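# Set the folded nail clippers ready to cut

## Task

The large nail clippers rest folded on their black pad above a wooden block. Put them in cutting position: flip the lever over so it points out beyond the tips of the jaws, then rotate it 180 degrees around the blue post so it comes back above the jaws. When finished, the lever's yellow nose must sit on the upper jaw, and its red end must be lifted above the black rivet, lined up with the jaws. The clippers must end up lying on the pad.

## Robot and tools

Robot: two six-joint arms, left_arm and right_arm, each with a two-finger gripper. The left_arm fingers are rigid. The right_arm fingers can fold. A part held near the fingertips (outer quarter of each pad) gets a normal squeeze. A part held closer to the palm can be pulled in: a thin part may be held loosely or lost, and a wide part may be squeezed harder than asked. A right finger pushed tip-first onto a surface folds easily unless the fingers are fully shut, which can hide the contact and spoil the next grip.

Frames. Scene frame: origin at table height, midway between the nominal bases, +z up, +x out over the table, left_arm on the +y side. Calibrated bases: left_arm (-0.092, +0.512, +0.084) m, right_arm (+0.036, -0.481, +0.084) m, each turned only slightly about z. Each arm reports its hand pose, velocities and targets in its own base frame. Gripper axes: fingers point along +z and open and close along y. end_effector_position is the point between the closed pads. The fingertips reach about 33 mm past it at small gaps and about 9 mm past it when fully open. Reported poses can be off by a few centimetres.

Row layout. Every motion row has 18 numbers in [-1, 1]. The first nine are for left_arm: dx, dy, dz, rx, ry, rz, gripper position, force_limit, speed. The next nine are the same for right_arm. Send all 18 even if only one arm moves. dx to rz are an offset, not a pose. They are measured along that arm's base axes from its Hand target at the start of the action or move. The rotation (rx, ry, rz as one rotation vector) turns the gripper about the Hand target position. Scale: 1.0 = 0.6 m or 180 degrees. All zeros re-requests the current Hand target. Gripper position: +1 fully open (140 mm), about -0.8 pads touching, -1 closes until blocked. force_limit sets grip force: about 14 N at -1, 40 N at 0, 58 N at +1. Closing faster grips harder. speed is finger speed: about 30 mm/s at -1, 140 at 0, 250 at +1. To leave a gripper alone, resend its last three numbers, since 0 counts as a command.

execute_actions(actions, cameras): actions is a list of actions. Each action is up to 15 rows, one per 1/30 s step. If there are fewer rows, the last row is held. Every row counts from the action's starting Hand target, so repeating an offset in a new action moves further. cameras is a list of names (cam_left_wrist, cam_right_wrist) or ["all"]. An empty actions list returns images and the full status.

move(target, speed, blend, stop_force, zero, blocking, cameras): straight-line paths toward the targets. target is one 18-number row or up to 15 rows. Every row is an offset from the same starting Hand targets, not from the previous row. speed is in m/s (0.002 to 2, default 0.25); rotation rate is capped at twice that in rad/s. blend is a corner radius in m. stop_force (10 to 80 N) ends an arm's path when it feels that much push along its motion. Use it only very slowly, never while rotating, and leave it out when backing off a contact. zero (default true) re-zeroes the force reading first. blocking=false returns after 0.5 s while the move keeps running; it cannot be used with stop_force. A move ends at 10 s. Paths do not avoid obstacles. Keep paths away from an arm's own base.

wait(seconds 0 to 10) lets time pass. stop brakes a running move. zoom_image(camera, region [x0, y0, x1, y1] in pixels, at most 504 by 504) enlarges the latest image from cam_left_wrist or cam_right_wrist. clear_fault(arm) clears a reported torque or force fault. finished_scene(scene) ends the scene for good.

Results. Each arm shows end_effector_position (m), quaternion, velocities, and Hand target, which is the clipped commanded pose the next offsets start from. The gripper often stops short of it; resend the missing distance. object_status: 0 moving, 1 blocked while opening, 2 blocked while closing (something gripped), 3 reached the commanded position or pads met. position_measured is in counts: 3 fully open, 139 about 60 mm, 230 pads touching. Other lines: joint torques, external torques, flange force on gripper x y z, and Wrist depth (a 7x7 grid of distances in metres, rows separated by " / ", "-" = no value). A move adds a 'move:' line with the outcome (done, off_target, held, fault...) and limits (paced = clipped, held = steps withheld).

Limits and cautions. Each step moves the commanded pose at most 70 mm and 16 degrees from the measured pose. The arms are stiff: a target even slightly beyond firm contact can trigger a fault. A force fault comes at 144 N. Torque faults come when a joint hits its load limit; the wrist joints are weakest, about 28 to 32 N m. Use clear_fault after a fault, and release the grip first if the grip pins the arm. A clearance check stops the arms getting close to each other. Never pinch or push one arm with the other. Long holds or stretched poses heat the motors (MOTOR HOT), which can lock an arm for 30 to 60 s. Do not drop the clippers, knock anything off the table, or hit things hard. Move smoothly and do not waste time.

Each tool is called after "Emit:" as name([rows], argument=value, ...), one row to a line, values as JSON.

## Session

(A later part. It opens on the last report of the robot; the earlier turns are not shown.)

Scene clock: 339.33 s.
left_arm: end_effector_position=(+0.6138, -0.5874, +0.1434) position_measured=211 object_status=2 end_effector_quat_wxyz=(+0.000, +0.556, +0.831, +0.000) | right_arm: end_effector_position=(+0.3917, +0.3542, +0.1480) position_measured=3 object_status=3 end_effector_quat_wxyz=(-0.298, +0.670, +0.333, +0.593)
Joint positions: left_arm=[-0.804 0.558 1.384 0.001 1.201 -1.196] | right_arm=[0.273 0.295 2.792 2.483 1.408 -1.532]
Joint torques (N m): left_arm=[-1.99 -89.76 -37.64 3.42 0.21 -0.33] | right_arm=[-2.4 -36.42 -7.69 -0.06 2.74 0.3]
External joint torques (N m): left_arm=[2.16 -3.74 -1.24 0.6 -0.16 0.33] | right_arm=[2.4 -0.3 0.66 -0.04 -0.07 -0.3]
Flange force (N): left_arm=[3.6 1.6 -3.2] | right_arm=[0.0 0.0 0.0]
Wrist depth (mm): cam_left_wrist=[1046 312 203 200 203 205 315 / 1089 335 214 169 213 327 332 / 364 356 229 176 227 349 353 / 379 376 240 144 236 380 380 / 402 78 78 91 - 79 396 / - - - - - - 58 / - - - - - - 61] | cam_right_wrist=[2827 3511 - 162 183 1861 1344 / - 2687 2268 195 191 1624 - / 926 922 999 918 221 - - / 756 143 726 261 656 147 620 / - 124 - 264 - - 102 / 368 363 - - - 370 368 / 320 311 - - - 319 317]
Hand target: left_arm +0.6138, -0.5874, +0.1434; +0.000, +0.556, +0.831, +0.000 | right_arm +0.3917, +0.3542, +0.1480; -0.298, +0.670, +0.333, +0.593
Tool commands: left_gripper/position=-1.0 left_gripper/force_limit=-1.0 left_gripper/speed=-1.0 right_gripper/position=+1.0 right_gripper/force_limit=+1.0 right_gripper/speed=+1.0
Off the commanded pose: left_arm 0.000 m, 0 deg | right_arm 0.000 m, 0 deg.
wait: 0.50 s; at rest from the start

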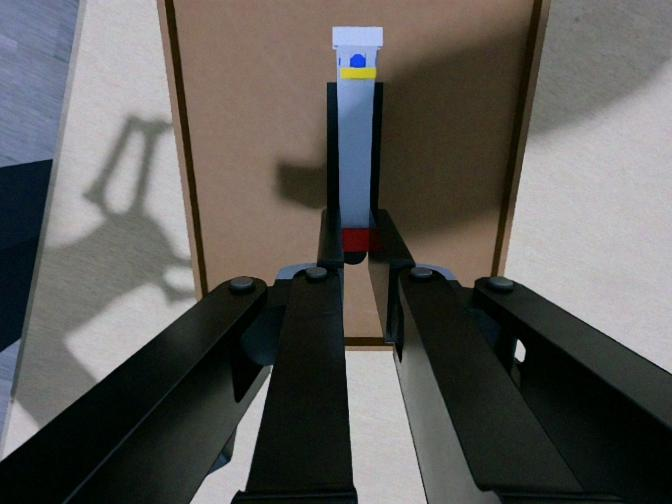

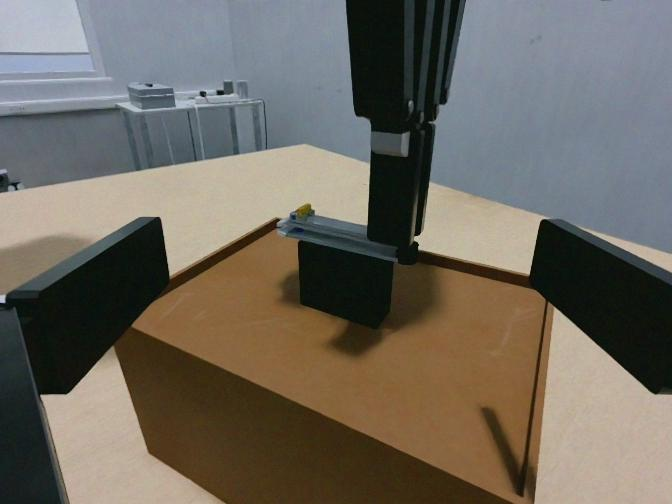

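Emit:
move(target=[-0.00068,0.00164,0.02026,0,0,0,-1,-1,-1,0,0,0,0,0,0,1,1,1], speed=0.03, cameras=["all"])

Emit:
zoom_image(camera="cam_right_wrist", region=[270, 180, 440, 340])

Scene clock: 354.83 s.
left_arm: end_effector_position=(+0.6134, -0.5864, +0.1555) position_measured=211 object_status=2 end_effector_quat_wxyz=(+0.000, +0.556, +0.831, +0.000) | right_arm: end_effector_position=(+0.3917, +0.3542, +0.1480) position_measured=3 object_status=3 end_effector_quat_wxyz=(-0.298, +0.670, +0.333, +0.593)
Joint positions: left_arm=[-0.804 0.549 1.374 0.001 1.219 -1.196] | right_arm=[0.273 0.295 2.792 2.483 1.408 -1.532]
Joint torques (N m): left_arm=[-1.67 -89.77 -38.45 3.46 0.34 -0.26] | right_arm=[-2.39 -36.38 -7.73 -0.05 2.66 0.21]
External joint torques (N m): left_arm=[1.79 -3.17 -0.54 0.56 -0.29 0.26] | right_arm=[2.65 -0.43 0.75 -0.08 0 -0.21]
Flange force (N): left_arm=[4.4 0.7 -1.9] | right_arm=[0.0 0.0 0.0]
Wrist depth (mm): cam_left_wrist=[1036 321 213 210 213 319 325 / 1100 344 225 220 225 340 345 / 367 367 240 234 240 366 365 / 388 391 251 143 248 390 391 / 419 78 78 91 - 79 413 / - - - - - - 58 / - - - - - - 60] | cam_right_wrist=[2755 - - 164 181 1577 1414 / 2291 2531 - - 216 1728 1280 / 959 903 1012 903 217 1577 1414 / 758 135 740 260 652 148 1395 / - 115 - - - - 102 / 369 375 - - - 372 368 / 321 310 - - - 310 319]
Hand target: left_arm +0.6134, -0.5864, +0.1555; +0.000, +0.556, +0.831, +0.000 | right_arm +0.3917, +0.3542, +0.1480; -0.298, +0.670, +0.333, +0.593
Off the commanded pose: left_arm 0.000 m, 0 deg | right_arm 0.000 m, 0 deg.
move: done

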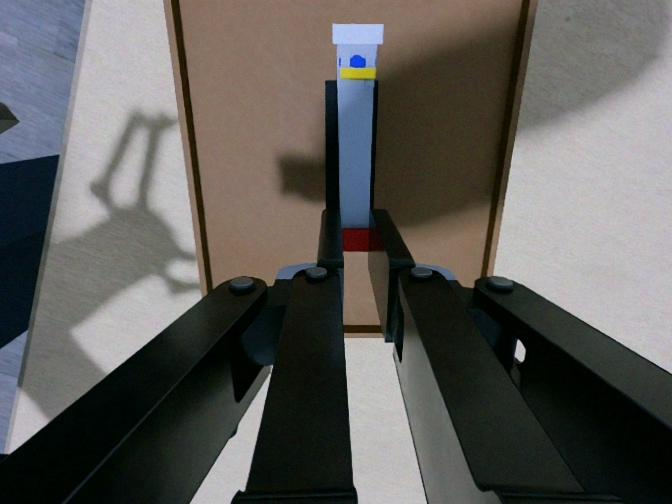

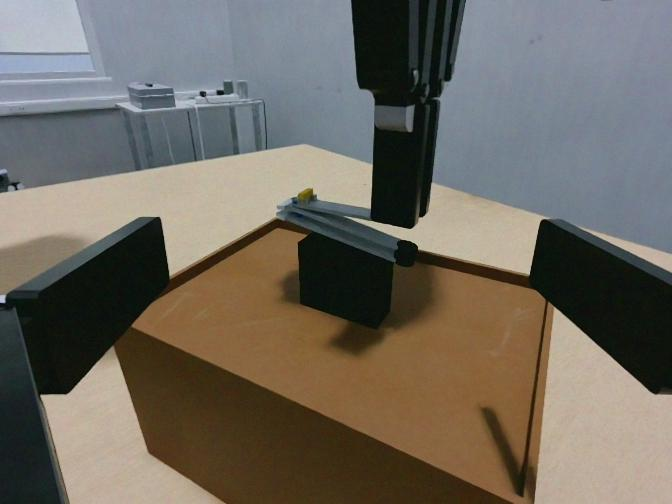

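Scaled by 2.965 from the camera's 672x504 image, which has a finer 960x720 frame.

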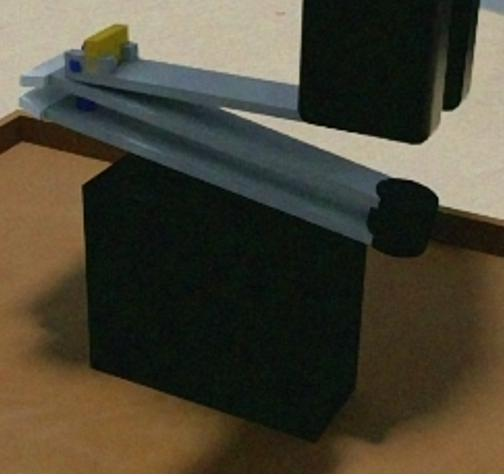

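Emit:
move(target=[-0.006,0.0145,0.0083,-0.0770,-0.0318,0,-1,-1,-1,0,0,0,0,0,0,1,1,1], speed=0.03, cameras=["all"])

Emit:
zoom_image(camera="cam_right_wrist", region=[270, 180, 440, 340])

Scene clock: 480.60 s.
left_arm: end_effector_position=(+0.6098, -0.5777, +0.1605) position_measured=211 object_status=2 end_effector_quat_wxyz=(+0.108, +0.551, +0.824, -0.072) | right_arm: end_effector_position=(+0.3917, +0.3542, +0.1480) position_measured=3 object_status=3 end_effector_quat_wxyz=(-0.298, +0.670, +0.333, +0.593)
Joint positions: left_arm=[-0.758 0.424 1.582 -0.135 0.901 -1.078] | right_arm=[0.273 0.295 2.792 2.483 1.408 -1.532]
Joint torques (N m): left_arm=[-1.47 -77.18 -37.73 2.91 -0.45 -0.21] | right_arm=[-2.23 -36.23 -7.61 -0.06 2.72 0.24]
External joint torques (N m): left_arm=[1.57 -3.54 -0.33 0.68 -0.13 0.21] | right_arm=[2.35 -0.56 0.58 -0.05 -0.05 -0.24]
Flange force (N): left_arm=[4.1 -0.1 -3.7] | right_arm=[0.0 0.0 0.0]
Wrist depth (mm): cam_left_wrist=[320 313 201 197 200 204 313 / 353 345 222 169 220 334 342 / 392 382 245 187 246 380 382 / 446 428 270 117 262 434 429 / 1536 78 78 - - 78 472 / - - - - - - 58 / - - - - - - 61] | cam_right_wrist=[2864 2982 3201 178 229 - - / 2982 2623 3569 200 1861 1687 - / 934 918 1012 825 828 1770 - / 758 135 662 265 654 147 654 / - 116 - 262 - - 102 / 370 360 - - - 360 367 / 319 307 - - - 312 319]
Hand target: left_arm +0.6098, -0.5777, +0.1605; +0.108, +0.551, +0.824, -0.072 | right_arm +0.3917, +0.3542, +0.1480; -0.298, +0.670, +0.333, +0.593
Off the commanded pose: left_arm 0.000 m, 0 deg | right_arm 0.000 m, 0 deg.
move: done

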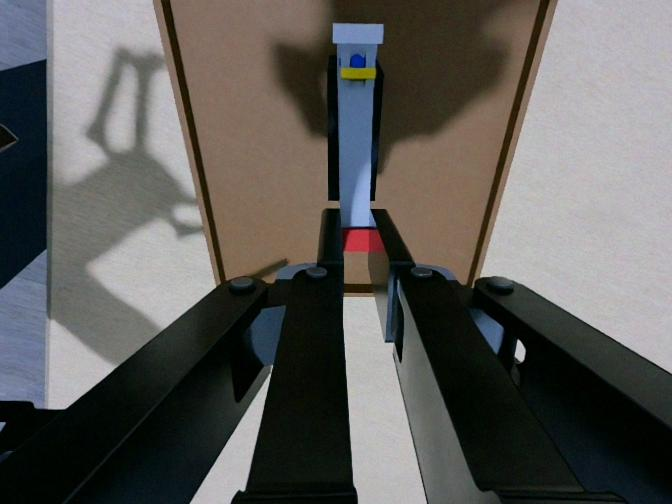

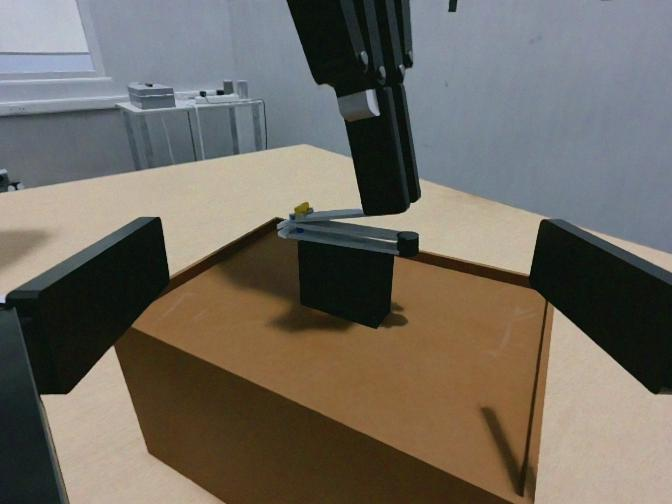

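Scaled by 2.965 from the camera's 672x504 image, which has a finer 960x720 frame.

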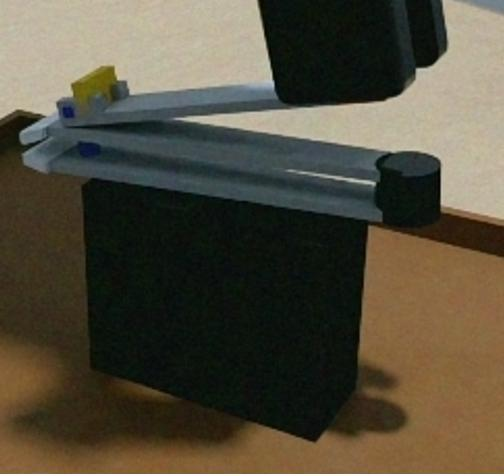

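Emit:
move(target=[0.002,-0.005,-0.0072,0.0205,0.0085,0,-1,-1,-1,0,0,0,0,0,0,1,1,1], speed=0.03, cameras=["all"])

Emit:
zoom_image(camera="cam_right_wrist", region=[270, 180, 440, 340])

Scene clock: 525.80 s.
left_arm: end_effector_position=(+0.6110, -0.5807, +0.1562) position_measured=211 object_status=2 end_effector_quat_wxyz=(+0.079, +0.553, +0.827, -0.053) | right_arm: end_effector_position=(+0.3917, +0.3542, +0.1480) position_measured=3 object_status=3 end_effector_quat_wxyz=(-0.298, +0.670, +0.333, +0.593)
Joint positions: left_arm=[-0.771 0.457 1.53 -0.091 0.981 -1.119] | right_arm=[0.273 0.295 2.792 2.483 1.408 -1.532]
Joint torques (N m): left_arm=[-1.01 -80.79 -38.01 3.11 -0.3 -0.35] | right_arm=[-2.27 -36.3 -7.94 0.01 2.69 0.27]
External joint torques (N m): left_arm=[1 -3.52 -0.55 0.63 -0.14 0.35] | right_arm=[2.36 -0.44 0.91 -0.12 -0.02 -0.27]
Flange force (N): left_arm=[3.7 -0.3 -3.4] | right_arm=[0.0 0.0 0.0]
Wrist depth (mm): cam_left_wrist=[318 308 200 197 200 204 313 / 343 338 218 168 218 335 339 / 381 376 240 232 240 374 371 / 422 417 261 143 255 416 414 / 466 78 78 - - 79 452 / - - - - - - 58 / - - - - - - 61] | cam_right_wrist=[2687 - - 171 218 1442 - / 2687 2291 4107 209 218 1601 1387 / 930 900 1012 911 234 1395 1451 / 761 135 789 264 656 148 656 / - 116 278 264 - - 102 / 368 368 - 210 - 374 368 / 319 308 270 - - 309 318]
Hand target: left_arm +0.6110, -0.5807, +0.1562; +0.079, +0.553, +0.827, -0.053 | right_arm +0.3917, +0.3542, +0.1480; -0.298, +0.670, +0.333, +0.593
Off the commanded pose: left_arm 0.000 m, 0 deg | right_arm 0.000 m, 0 deg.
move: done

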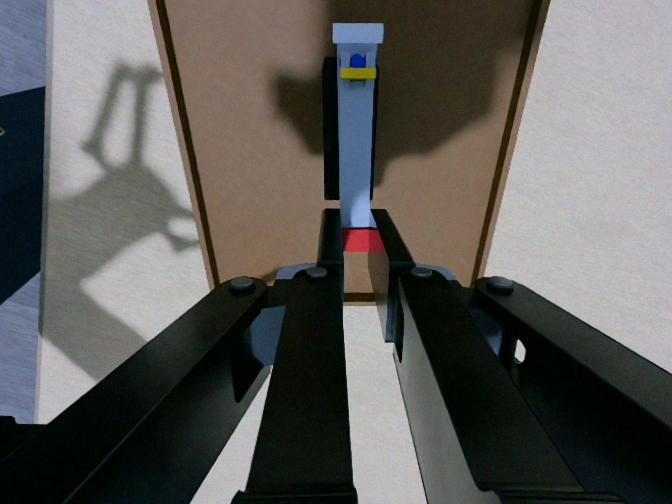

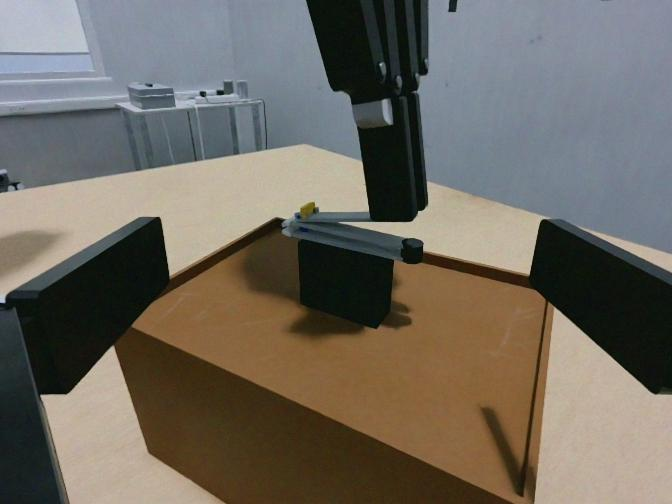

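Scaled by 2.965 from the camera's 672x504 image, which has a finer 960x720 frame.

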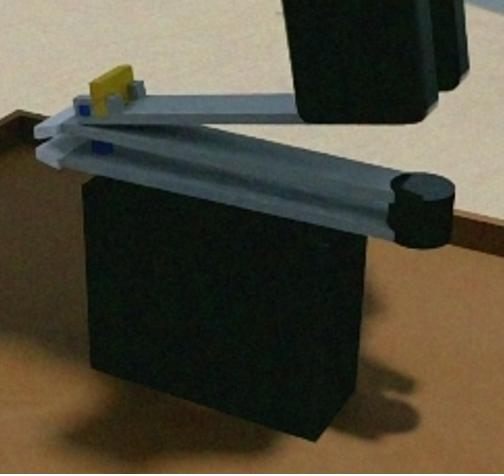

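Emit:
move(target=[0,0,0,0,0,0,-0.6,-1,-1,0,0,0,0,0,0,1,1,1], cameras=["all"])

Emit:
zoom_image(camera="cam_right_wrist", region=[270, 180, 440, 340])

Scene clock: 531.17 s.
left_arm: end_effector_position=(+0.6110, -0.5807, +0.1562) position_measured=205 object_status=3 end_effector_quat_wxyz=(+0.079, +0.553, +0.827, -0.053) | right_arm: end_effector_position=(+0.3917, +0.3542, +0.1480) position_measured=3 object_status=3 end_effector_quat_wxyz=(-0.298, +0.670, +0.333, +0.593)
Joint positions: left_arm=[-0.771 0.457 1.53 -0.091 0.981 -1.119] | right_arm=[0.273 0.295 2.792 2.483 1.408 -1.532]
Joint torques (N m): left_arm=[-1.46 -80.74 -37.42 3.09 -0.16 -0.27] | right_arm=[-2.4 -36.48 -7.99 -0.05 2.7 0.27]
External joint torques (N m): left_arm=[1.43 -3.83 -1.3 0.66 -0.28 0.27] | right_arm=[2.42 -0.24 0.98 -0.04 -0.04 -0.27]
Flange force (N): left_arm=[2.7 0.5 -3.9] | right_arm=[0.0 0.0 0.0]
Wrist depth (mm): cam_left_wrist=[318 310 200 197 201 207 314 / 346 343 218 168 218 335 340 / 374 372 239 231 242 376 374 / 415 417 261 143 255 415 416 / 473 73 80 - - 79 458 / - - 75 - - - - / - - - - - - 62] | cam_right_wrist=[2791 2942 - 170 1755 1512 - / 3155 2419 2623 189 1909 - 1423 / 903 888 1003 911 230 - - / 751 135 740 265 664 147 606 / - 116 - - - - 102 / 370 359 - - - 379 371 / 318 309 - - - 320 319]
Hand target: left_arm +0.6110, -0.5807, +0.1562; +0.079, +0.553, +0.827, -0.053 | right_arm +0.3917, +0.3542, +0.1480; -0.298, +0.670, +0.333, +0.593
Off the commanded pose: left_arm 0.000 m, 0 deg | right_arm 0.000 m, 0 deg.
move: done

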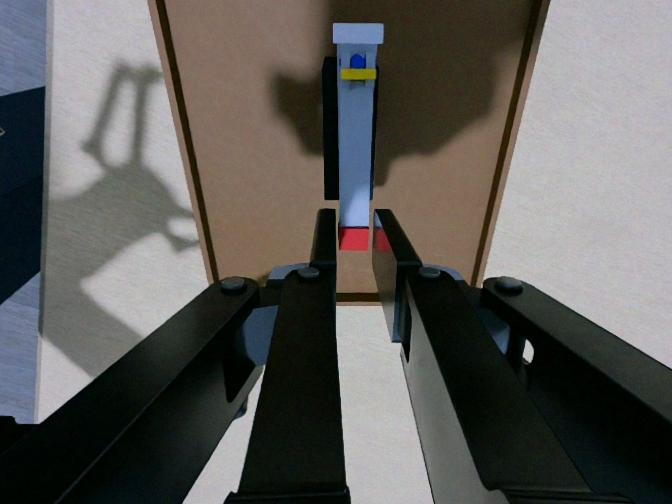

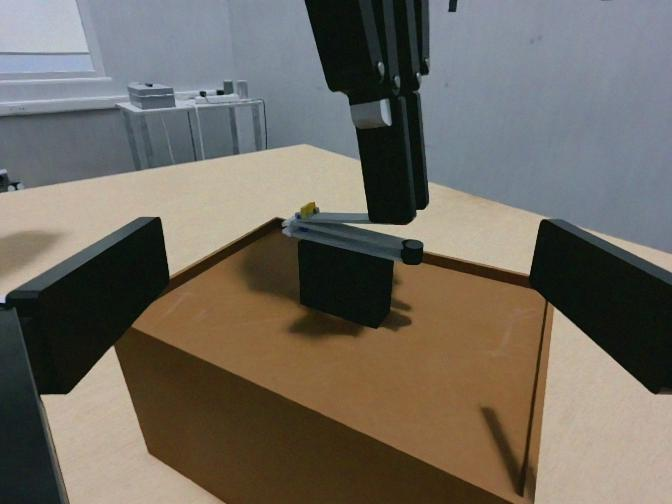

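Scaled by 2.965 from the camera's 672x504 image, which has a finer 960x720 frame.

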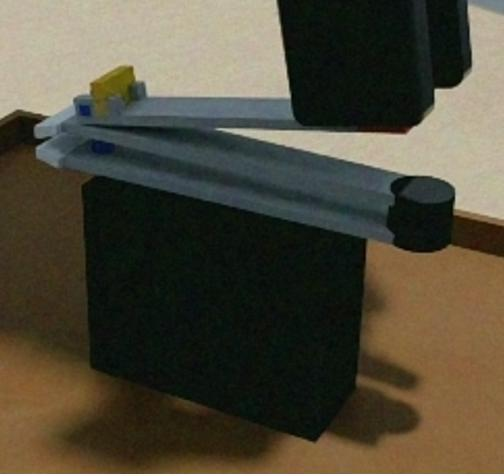

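Emit:
move([
  [0,0,0,0,0,0,-0.4,-1,-0.5,0,0,0,0,0,0,1,1,1],
  [-0.019,0.046,0.197,0,0,0,-0.4,-1,-0.5,0,0,0,0,0,0,1,1,1],
], speed=0.1, cameras=["all"])

Emit:
zoom_image(camera="cam_right_wrist", region=[270, 180, 440, 340])

Emit:
zoom_image(camera="cam_left_wrist", region=[260, 50, 440, 260])

Scene clock: 561.67 s.
left_arm: end_effector_position=(+0.5996, -0.5531, +0.2744) position_measured=179 object_status=3 end_effector_quat_wxyz=(+0.079, +0.553, +0.827, -0.053) | right_arm: end_effector_position=(+0.3917, +0.3542, +0.1480) position_measured=3 object_status=3 end_effector_quat_wxyz=(-0.298, +0.670, +0.333, +0.593)
Joint positions: left_arm=[-0.756 0.355 1.457 -0.085 1.157 -1.12] | right_arm=[0.273 0.295 2.792 2.483 1.408 -1.532]
Joint torques (N m): left_arm=[-1.28 -73.23 -40.16 3.19 -0.19 -0.31] | right_arm=[-2.22 -36.41 -7.93 -0.05 2.69 0.34]
External joint torques (N m): left_arm=[1.37 -3.73 -0.66 0.75 -0.23 0.31] | right_arm=[2.28 -0.31 0.93 -0.06 -0.03 -0.34]
Flange force (N): left_arm=[4.5 -0.2 -2.8] | right_arm=[0.0 0.0 0.0]
Wrist depth (mm): cam_left_wrist=[1141 420 305 302 304 414 419 / 1248 449 335 323 337 454 449 / 245 499 472 364 378 495 498 / 276 547 530 393 142 549 554 / 283 77 83 619 91 87 91 / - 73 - 711 - - 73 / - - - 824 - - 65] | cam_right_wrist=[2791 - - 2502 - - - / 2291 3155 2687 2341 1997 1701 - / 892 918 1008 1008 942 - - / 758 143 658 259 658 147 596 / - 116 - 263 270 - 102 / 368 367 - - 216 391 368 / 319 307 - - - 312 320]
Hand target: left_arm +0.5996, -0.5531, +0.2744; +0.079, +0.553, +0.827, -0.053 | right_arm +0.3917, +0.3542, +0.1480; -0.298, +0.670, +0.333, +0.593
Off the commanded pose: left_arm 0.000 m, 0 deg | right_arm 0.000 m, 0 deg.
move: done

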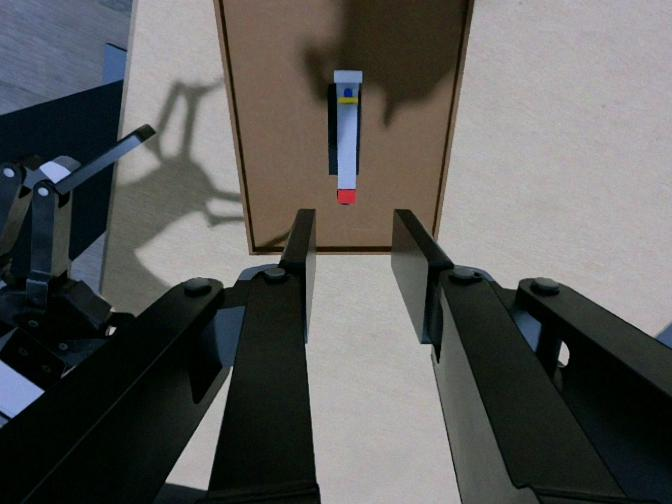

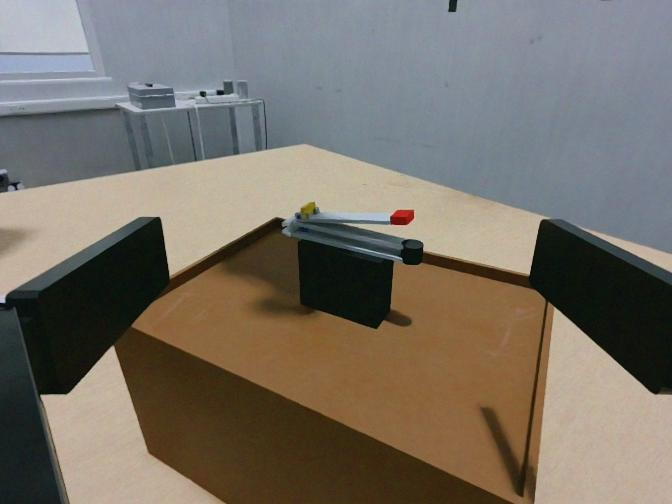

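Scaled by 2.965 from the camera's 672x504 image, which has a finer 960x720 frame.

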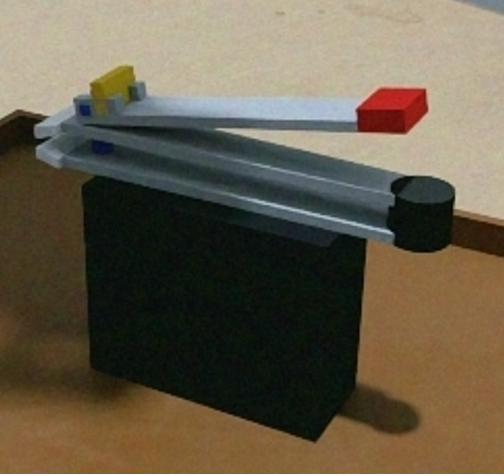

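Scaled by 2.400 from the camera's 672x504 image, which has a finer 960x720 frame.

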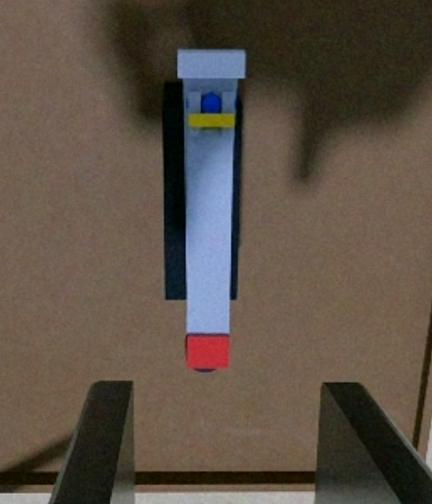

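Emit:
move([
  [0,0,0,0,0,0,-0.4,-1,-0.5,0.15,-0.2,0.12,-0.0236,0.0021,0.167,-0.3,0,0],
  [0,0,0,0,0,0,-0.4,-1,-0.5,0.2093,-0.0703,-0.0247,-0.0473,0.0042,0.3345,-0.3,0,0],
], speed=0.15, blend=[0.03,0], cameras=["all"])

Scene clock: 587.93 s.
left_arm: end_effector_position=(+0.5996, -0.5531, +0.2744) position_measured=179 object_status=3 end_effector_quat_wxyz=(+0.079, +0.553, +0.827, -0.053) | right_arm: end_effector_position=(+0.5173, +0.3120, +0.1333) position_measured=167 object_status=3 end_effector_quat_wxyz=(-0.509, +0.436, +0.663, +0.334)
Joint positions: left_arm=[-0.756 0.355 1.457 -0.085 1.157 -1.12] | right_arm=[-0.027 0.555 1.983 1.068 1.589 -1.03]
Joint torques (N m): left_arm=[-1.1 -72.45 -39.94 3.32 -0.22 -0.32] | right_arm=[-2.52 -77.67 -26.42 2.62 2.35 0.23]
External joint torques (N m): left_arm=[0.91 -4.41 -1 0.64 -0.21 0.33] | right_arm=[2.79 -1.89 0.95 -0.1 -0.08 -0.23]
Flange force (N): left_arm=[4.4 -0.9 -3.5] | right_arm=[3.4 -2.0 4.6]
Wrist depth (mm): cam_left_wrist=[1135 423 308 301 301 414 419 / 1199 448 334 323 334 451 455 / - 502 377 362 376 500 494 / 693 553 524 387 142 556 552 / 1667 77 83 362 91 87 588 / - 73 - 350 - - 73 / - - - 364 - - 65] | cam_right_wrist=[- 834 885 3455 - 2687 2291 / - - - 3628 972 981 994 / 2591 3155 - 262 711 704 711 / 2073 2199 110 270 131 526 527 / - 82 93 - - 77 83 / - - - - - 61 72 / - - - 274 - - 64]
Hand target: left_arm +0.5996, -0.5531, +0.2744; +0.079, +0.553, +0.827, -0.053 | right_arm +0.5173, +0.3120, +0.1332; -0.509, +0.436, +0.663, +0.334
Off the commanded pose: left_arm 0.000 m, 0 deg | right_arm 0.000 m, 0 deg.
move: done

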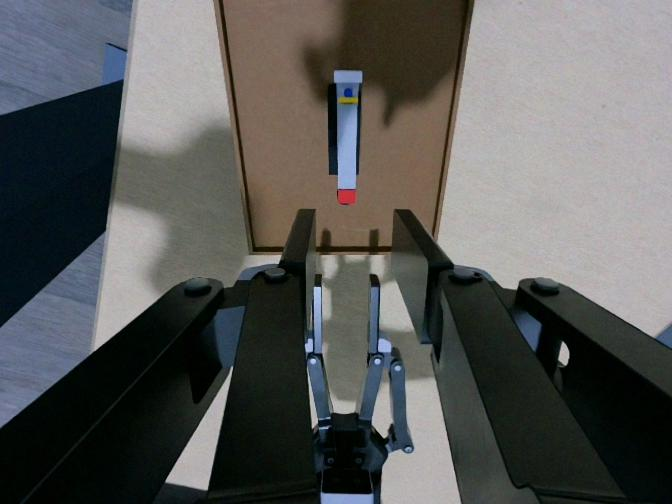

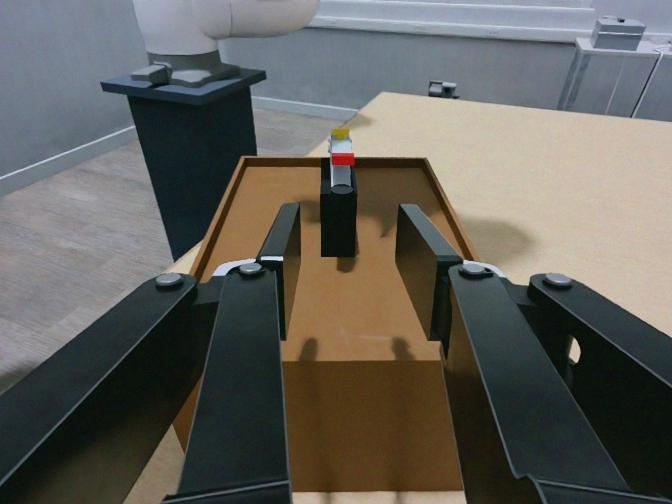

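Emit:
zoom_image(camera="cam_right_wrist", region=[290, 110, 400, 280])

Emit:
zoom_image(camera="cam_left_wrist", region=[280, 50, 430, 330])

Scaled by 2.965 from the camera's 672x504 image, which has a finer 960x720 frame.

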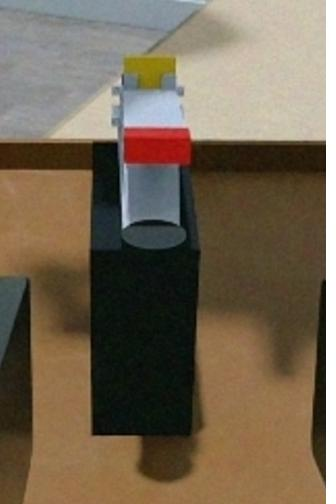

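Scaled by 1.800 from the camera's 672x504 image, which has a finer 960x720 frame.

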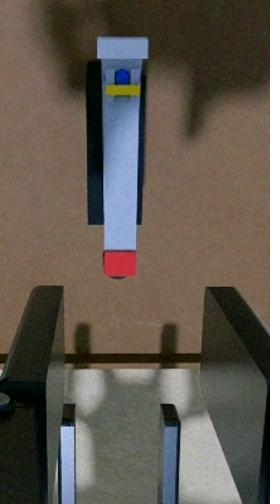

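Emit:
move(target=[0,0,0,0,0,0,-0.4,-1,-0.5,-0.0353,0.0755,-0.0215,0,0,0,-0.3,0,0], speed=0.1, cameras=["all"])

Emit:
zoom_image(camera="cam_right_wrist", region=[290, 110, 420, 280])

Emit:
zoom_image(camera="cam_left_wrist", region=[280, 50, 430, 280])

Scene clock: 633.40 s.
left_arm: end_effector_position=(+0.5996, -0.5531, +0.2744) position_measured=179 object_status=3 end_effector_quat_wxyz=(+0.079, +0.553, +0.827, -0.053) | right_arm: end_effector_position=(+0.4962, +0.3573, +0.1203) position_measured=167 object_status=3 end_effector_quat_wxyz=(-0.509, +0.436, +0.663, +0.334)
Joint positions: left_arm=[-0.756 0.355 1.457 -0.085 1.157 -1.12] | right_arm=[0.045 0.556 2.022 1.128 1.536 -1.048]
Joint torques (N m): left_arm=[-1.58 -73.25 -40 3.28 -0.18 -0.3] | right_arm=[-2.35 -76.59 -25.42 2.43 2.3 0.29]
External joint torques (N m): left_arm=[1.83 -3.87 -1.04 0.69 -0.25 0.3] | right_arm=[2.56 -2.04 0.94 -0.13 0 -0.29]
Flange force (N): left_arm=[4.1 0.6 -3.3] | right_arm=[3.7 -2.6 4.0]
Wrist depth (mm): cam_left_wrist=[1135 421 308 303 303 414 419 / 1192 454 335 322 335 451 447 / - 496 479 363 370 493 500 / - 552 526 392 143 549 553 / 1667 77 82 346 91 87 595 / - 73 - 346 - - 73 / - - - 344 - - 65] | cam_right_wrist=[- 806 834 3958 3110 3201 2034 / - 857 2791 3349 926 926 837 / 2502 2244 903 215 743 674 662 / 2034 2034 109 188 131 497 499 / - 82 93 - - 77 83 / - - - 182 - 61 72 / - - - 152 - - 64]
Hand target: left_arm +0.5996, -0.5531, +0.2744; +0.079, +0.553, +0.827, -0.053 | right_arm +0.4961, +0.3573, +0.1203; -0.509, +0.436, +0.663, +0.334
Off the commanded pose: left_arm 0.000 m, 0 deg | right_arm 0.000 m, 0 deg.
move: done

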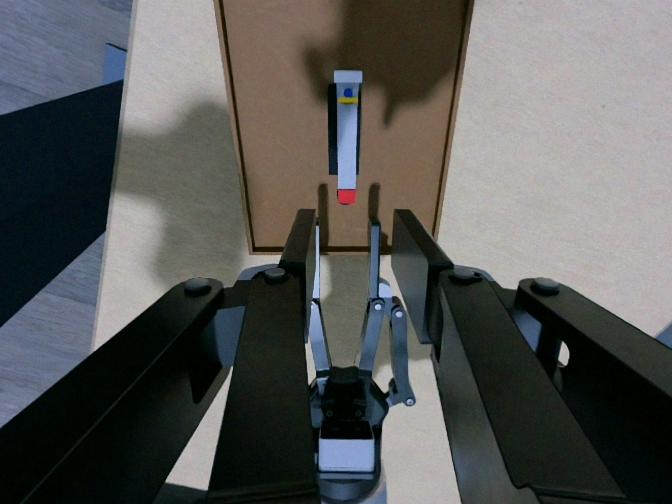

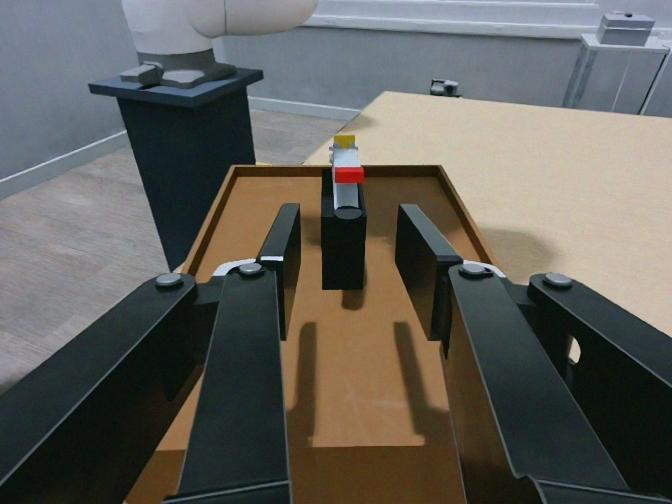

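Scaled by 2.965 from the camera's 672x504 image, which has a finer 960x720 frame.

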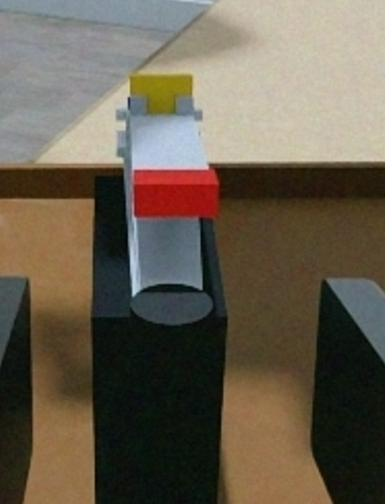

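Scaled by 2.191 from the camera's 672x504 image, which has a finer 960x720 frame.

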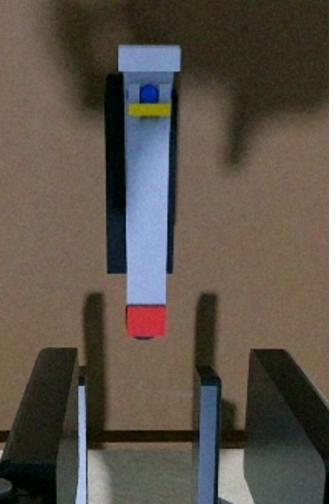

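Emit:
move(target=[0,0,0,0,0,0,-0.4,-1,-0.5,-0.0083,0.0188,-0.0054,0,0,0,-0.4,0,0], speed=0.05, cameras=["all"])

Emit:
zoom_image(camera="cam_right_wrist", region=[290, 110, 420, 280])

Emit:
zoom_image(camera="cam_left_wrist", region=[300, 150, 400, 260])

Scene clock: 680.87 s.
left_arm: end_effector_position=(+0.5996, -0.5531, +0.2744) position_measured=179 object_status=3 end_effector_quat_wxyz=(+0.079, +0.553, +0.827, -0.053) | right_arm: end_effector_position=(+0.4912, +0.3686, +0.1171) position_measured=179 object_status=3 end_effector_quat_wxyz=(-0.509, +0.436, +0.663, +0.334)
Joint positions: left_arm=[-0.756 0.355 1.457 -0.085 1.157 -1.12] | right_arm=[0.063 0.558 2.03 1.144 1.523 -1.052]
Joint torques (N m): left_arm=[-1.87 -73.42 -40 3.2 -0.31 -0.42] | right_arm=[-2.13 -76.58 -25.1 2.43 2.3 0.29]
External joint torques (N m): left_arm=[1.96 -3.55 -0.96 0.77 -0.12 0.42] | right_arm=[2.67 -1.94 0.89 -0.21 0.02 -0.29]
Flange force (N): left_arm=[3.9 1.1 -3.2] | right_arm=[3.6 -2.4 4.0]
Wrist depth (mm): cam_left_wrist=[1141 423 307 302 300 416 420 / 901 451 335 323 333 457 450 / 682 494 479 362 379 496 499 / 808 547 523 331 142 550 552 / 1642 77 83 334 91 87 595 / - 73 - 346 - - 72 / - - - 340 - - 65] | cam_right_wrist=[- 789 825 2392 2755 - 2177 / 3349 794 3628 3569 918 896 915 / 2531 2721 - 220 698 660 656 / 2113 2093 110 182 125 490 497 / 1799 82 - 218 113 86 391 / - - - - - 61 69 / - - - 139 - - 62]
Hand target: left_arm +0.5996, -0.5531, +0.2744; +0.079, +0.553, +0.827, -0.053 | right_arm +0.4912, +0.3686, +0.1171; -0.509, +0.436, +0.663, +0.334
Off the commanded pose: left_arm 0.000 m, 0 deg | right_arm 0.000 m, 0 deg.
move: done

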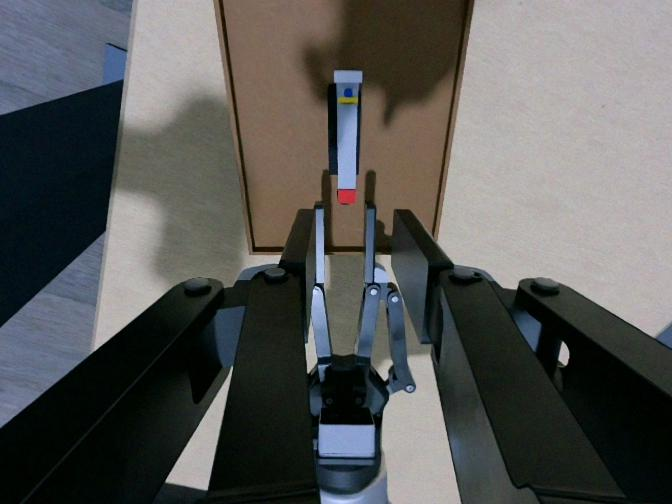

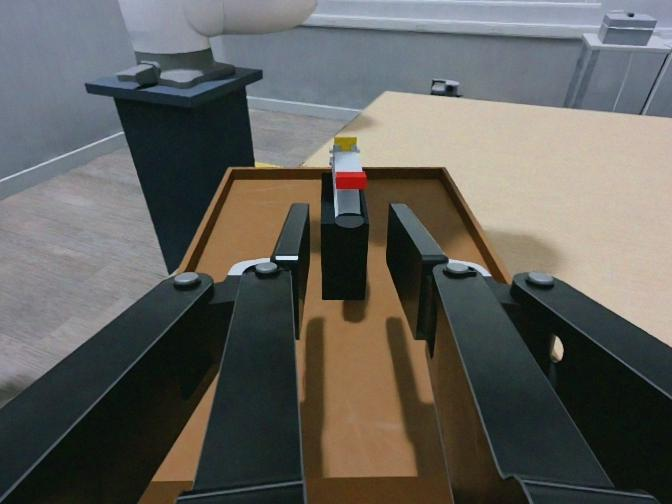

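Scaled by 2.965 from the camera's 672x504 image, which has a finer 960x720 frame.

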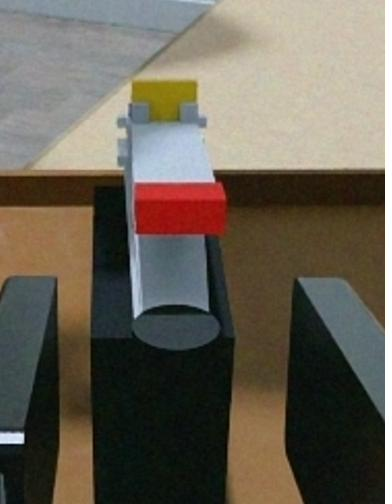

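Scaled by 4.582 from the camera's 672x504 image, which has a finer 960x720 frame.

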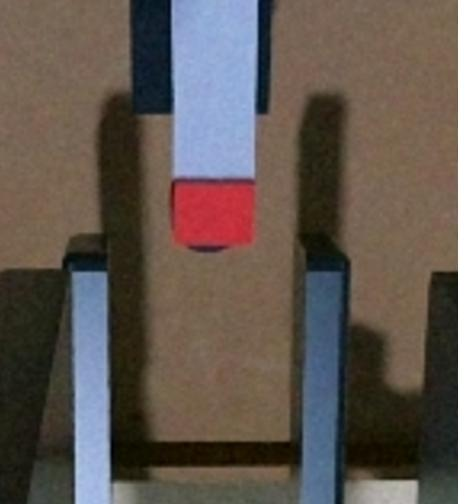

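Emit:
move(target=[0,0,0,0,0,0,-0.4,-1,-0.5,-0.0026,0.0059,-0.0025,0,0,0,-0.5,-1,-1], speed=0.05)

Emit:
move(target=[0,0,0,0,0,0,-0.4,-1,-0.5,0,0,0,0,0,0,-1,-1,-1], cameras=["all"])

Emit:
wait(seconds=0.8, cameras=["all"])

Emit:
zoom_image(camera="cam_right_wrist", region=[290, 110, 420, 280])

Emit:
zoom_image(camera="cam_left_wrist", region=[300, 60, 400, 260])

Scene clock: 699.70 s.
left_arm: end_effector_position=(+0.5996, -0.5531, +0.2744) position_measured=179 object_status=3 end_effector_quat_wxyz=(+0.079, +0.553, +0.827, -0.053) | right_arm: end_effector_position=(+0.4896, +0.3721, +0.1156) position_measured=192 object_status=3 end_effector_quat_wxyz=(-0.509, +0.436, +0.663, +0.334)
Joint positions: left_arm=[-0.756 0.355 1.457 -0.085 1.157 -1.12] | right_arm=[0.069 0.559 2.033 1.149 1.518 -1.054]
Joint torques (N m): left_arm=[-1.78 -73.22 -39.64 3.34 -0.24 -0.31] | right_arm=[-2.42 -76.61 -25.01 2.37 2.36 0.25]
External joint torques (N m): left_arm=[2.04 -3.77 -1.37 0.63 -0.19 0.31] | right_arm=[2.9 -1.95 0.9 -0.17 -0.04 -0.25]
Flange force (N): left_arm=[3.3 1.3 -3.6] | right_arm=[3.7 -2.3 4.4]
Wrist depth (mm): cam_left_wrist=[1141 420 307 304 303 417 413 / 1248 451 337 326 335 455 454 / - 498 378 354 377 496 495 / - 549 528 312 142 554 549 / 1569 77 83 330 91 87 91 / - 73 - 345 - - 72 / - - - 337 - - 65] | cam_right_wrist=[- 786 818 2827 4354 - 2016 / 2655 809 985 2827 1017 942 2155 / 2561 2591 934 219 716 656 664 / 2054 2093 - 175 116 494 489 / 1674 - 94 - - 90 393 / - - - 173 - 65 63 / - - - - - - 69]
Hand target: left_arm +0.5996, -0.5531, +0.2744; +0.079, +0.553, +0.827, -0.053 | right_arm +0.4896, +0.3721, +0.1156; -0.509, +0.436, +0.663, +0.334
Off the commanded pose: left_arm 0.000 m, 0 deg | right_arm 0.000 m, 0 deg.
move: done

Scene clock: 700.37 s.
left_arm: end_effector_position=(+0.5996, -0.5531, +0.2744) position_measured=179 object_status=3 end_effector_quat_wxyz=(+0.079, +0.553, +0.827, -0.053) | right_arm: end_effector_position=(+0.4896, +0.3721, +0.1156) position_measured=212 object_status=2 end_effector_quat_wxyz=(-0.509, +0.436, +0.663, +0.334)
Joint positions: left_arm=[-0.756 0.355 1.457 -0.085 1.157 -1.12] | right_arm=[0.069 0.559 2.033 1.149 1.518 -1.054]
Joint torques (N m): left_arm=[-2.05 -73.09 -40.16 3.34 -0.26 -0.32] | right_arm=[-1.99 -77.29 -24.91 2.36 2.38 0.21]
External joint torques (N m): left_arm=[1.85 -4 -0.83 0.63 -0.18 0.32] | right_arm=[2.56 -1.22 0.81 -0.17 -0.07 -0.22]
Flange force (N): left_arm=[4.7 0.4 -3.3] | right_arm=[2.5 -1.6 4.0]
Wrist depth (mm): cam_left_wrist=[1160 423 308 301 304 417 417 / 1186 451 339 326 337 450 451 / 726 496 476 355 375 494 500 / 752 553 528 312 142 554 546 / 1605 77 82 330 91 87 91 / - 73 - 339 - - 72 / - - - 338 - - 65] | cam_right_wrist=[- 775 878 3249 4186 - 1961 / - 738 3110 3887 918 915 896 / 2623 2655 3155 217 702 656 660 / 2034 2054 - 138 262 489 489 / 1701 - 93 - - 89 391 / - - - - - - 63 / - - - - - - -]
Hand target: left_arm +0.5996, -0.5531, +0.2744; +0.079, +0.553, +0.827, -0.053 | right_arm +0.4896, +0.3721, +0.1156; -0.509, +0.436, +0.663, +0.334
Off the commanded pose: left_arm 0.000 m, 0 deg | right_arm 0.000 m, 0 deg.
move: done

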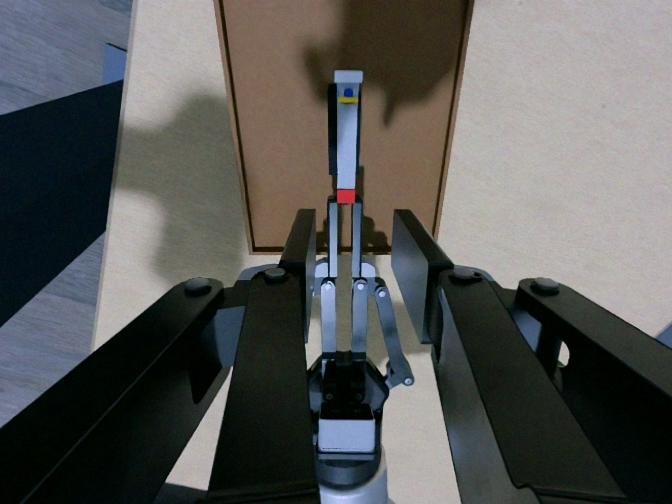

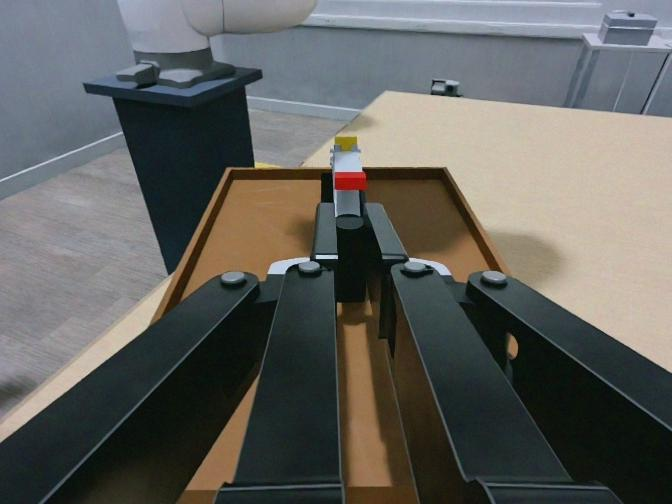

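Scene clock: 701.17 s.
left_arm: end_effector_position=(+0.5996, -0.5531, +0.2744) position_measured=179 object_status=3 end_effector_quat_wxyz=(+0.079, +0.553, +0.827, -0.053) | right_arm: end_effector_position=(+0.4896, +0.3721, +0.1156) position_measured=212 object_status=2 end_effector_quat_wxyz=(-0.509, +0.436, +0.663, +0.334)
Joint positions: left_arm=[-0.756 0.355 1.457 -0.085 1.157 -1.12] | right_arm=[0.069 0.559 2.033 1.149 1.518 -1.054]
Joint torques (N m): left_arm=[-1.87 -73.2 -39.81 3.32 -0.23 -0.3] | right_arm=[-1.94 -76.58 -24.83 2.38 2.41 0.26]
External joint torques (N m): left_arm=[1.6 -3.48 -1.05 0.62 -0.2 0.3] | right_arm=[2.04 -1.91 0.7 -0.15 -0.09 -0.26]
Flange force (N): left_arm=[3.4 0.7 -3.1] | right_arm=[3.3 -2.3 3.1]
Wrist depth (mm): cam_left_wrist=[1160 420 307 303 303 410 420 / 1220 453 333 325 336 452 453 / 749 494 473 357 370 496 494 / 765 552 531 313 142 557 547 / 1667 77 83 331 91 87 91 / - 73 - 340 - - 73 / - - - 339 - - 65] | cam_right_wrist=[- 783 831 3155 - - 2034 / - 840 3155 4031 885 918 918 / 3023 - 2531 218 714 650 658 / 2034 2113 - 138 116 491 494 / 1701 - 93 - - 89 392 / - - - - - - 63 / - - - - - - -]
Hand target: left_arm +0.5996, -0.5531, +0.2744; +0.079, +0.553, +0.827, -0.053 | right_arm +0.4896, +0.3721, +0.1156; -0.509, +0.436, +0.663, +0.334
Tool commands: left_gripper/position=-0.4 left_gripper/force_limit=-1.0 left_gripper/speed=-0.5 right_gripper/position=-1.0 right_gripper/force_limit=-1.0 right_gripper/speed=-1.0
Off the commanded pose: left_arm 0.000 m, 0 deg | right_arm 0.000 m, 0 deg.
wait: 0.80 s; at rest by 0.17 s

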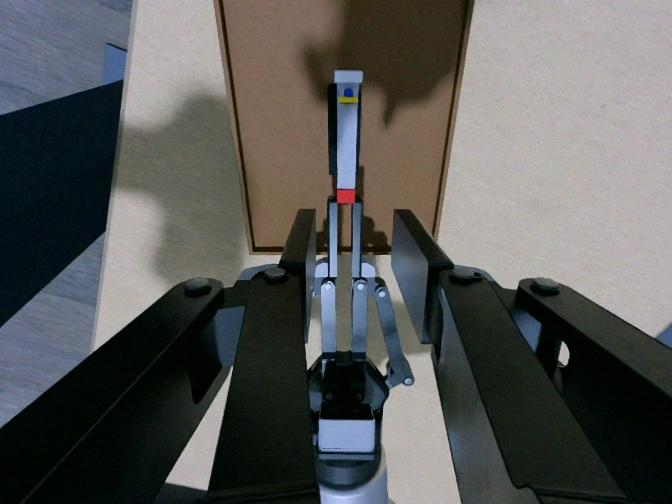

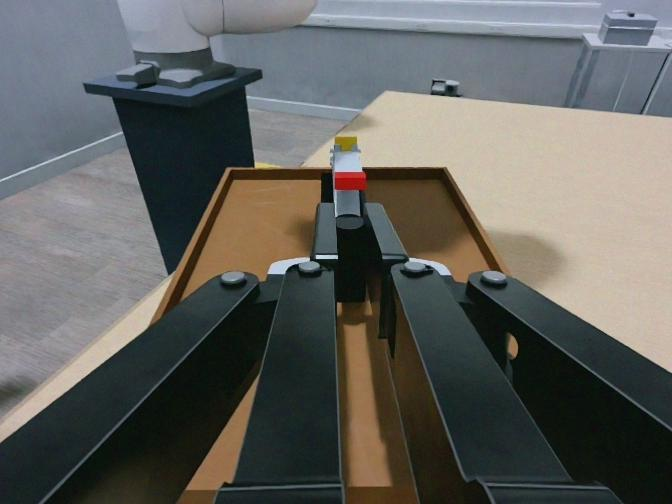

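Scaled by 2.965 from the camera's 672x504 image, which has a finer 960x720 frame.

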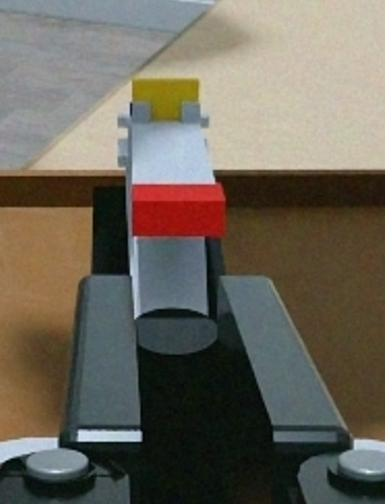

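Scaled by 2.520 from the camera's 672x504 image, which has a finer 960x720 frame.

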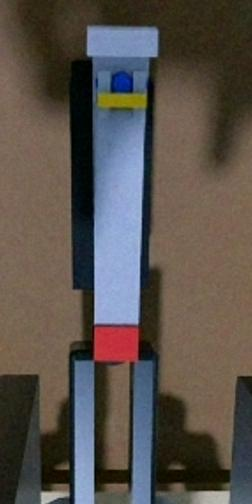

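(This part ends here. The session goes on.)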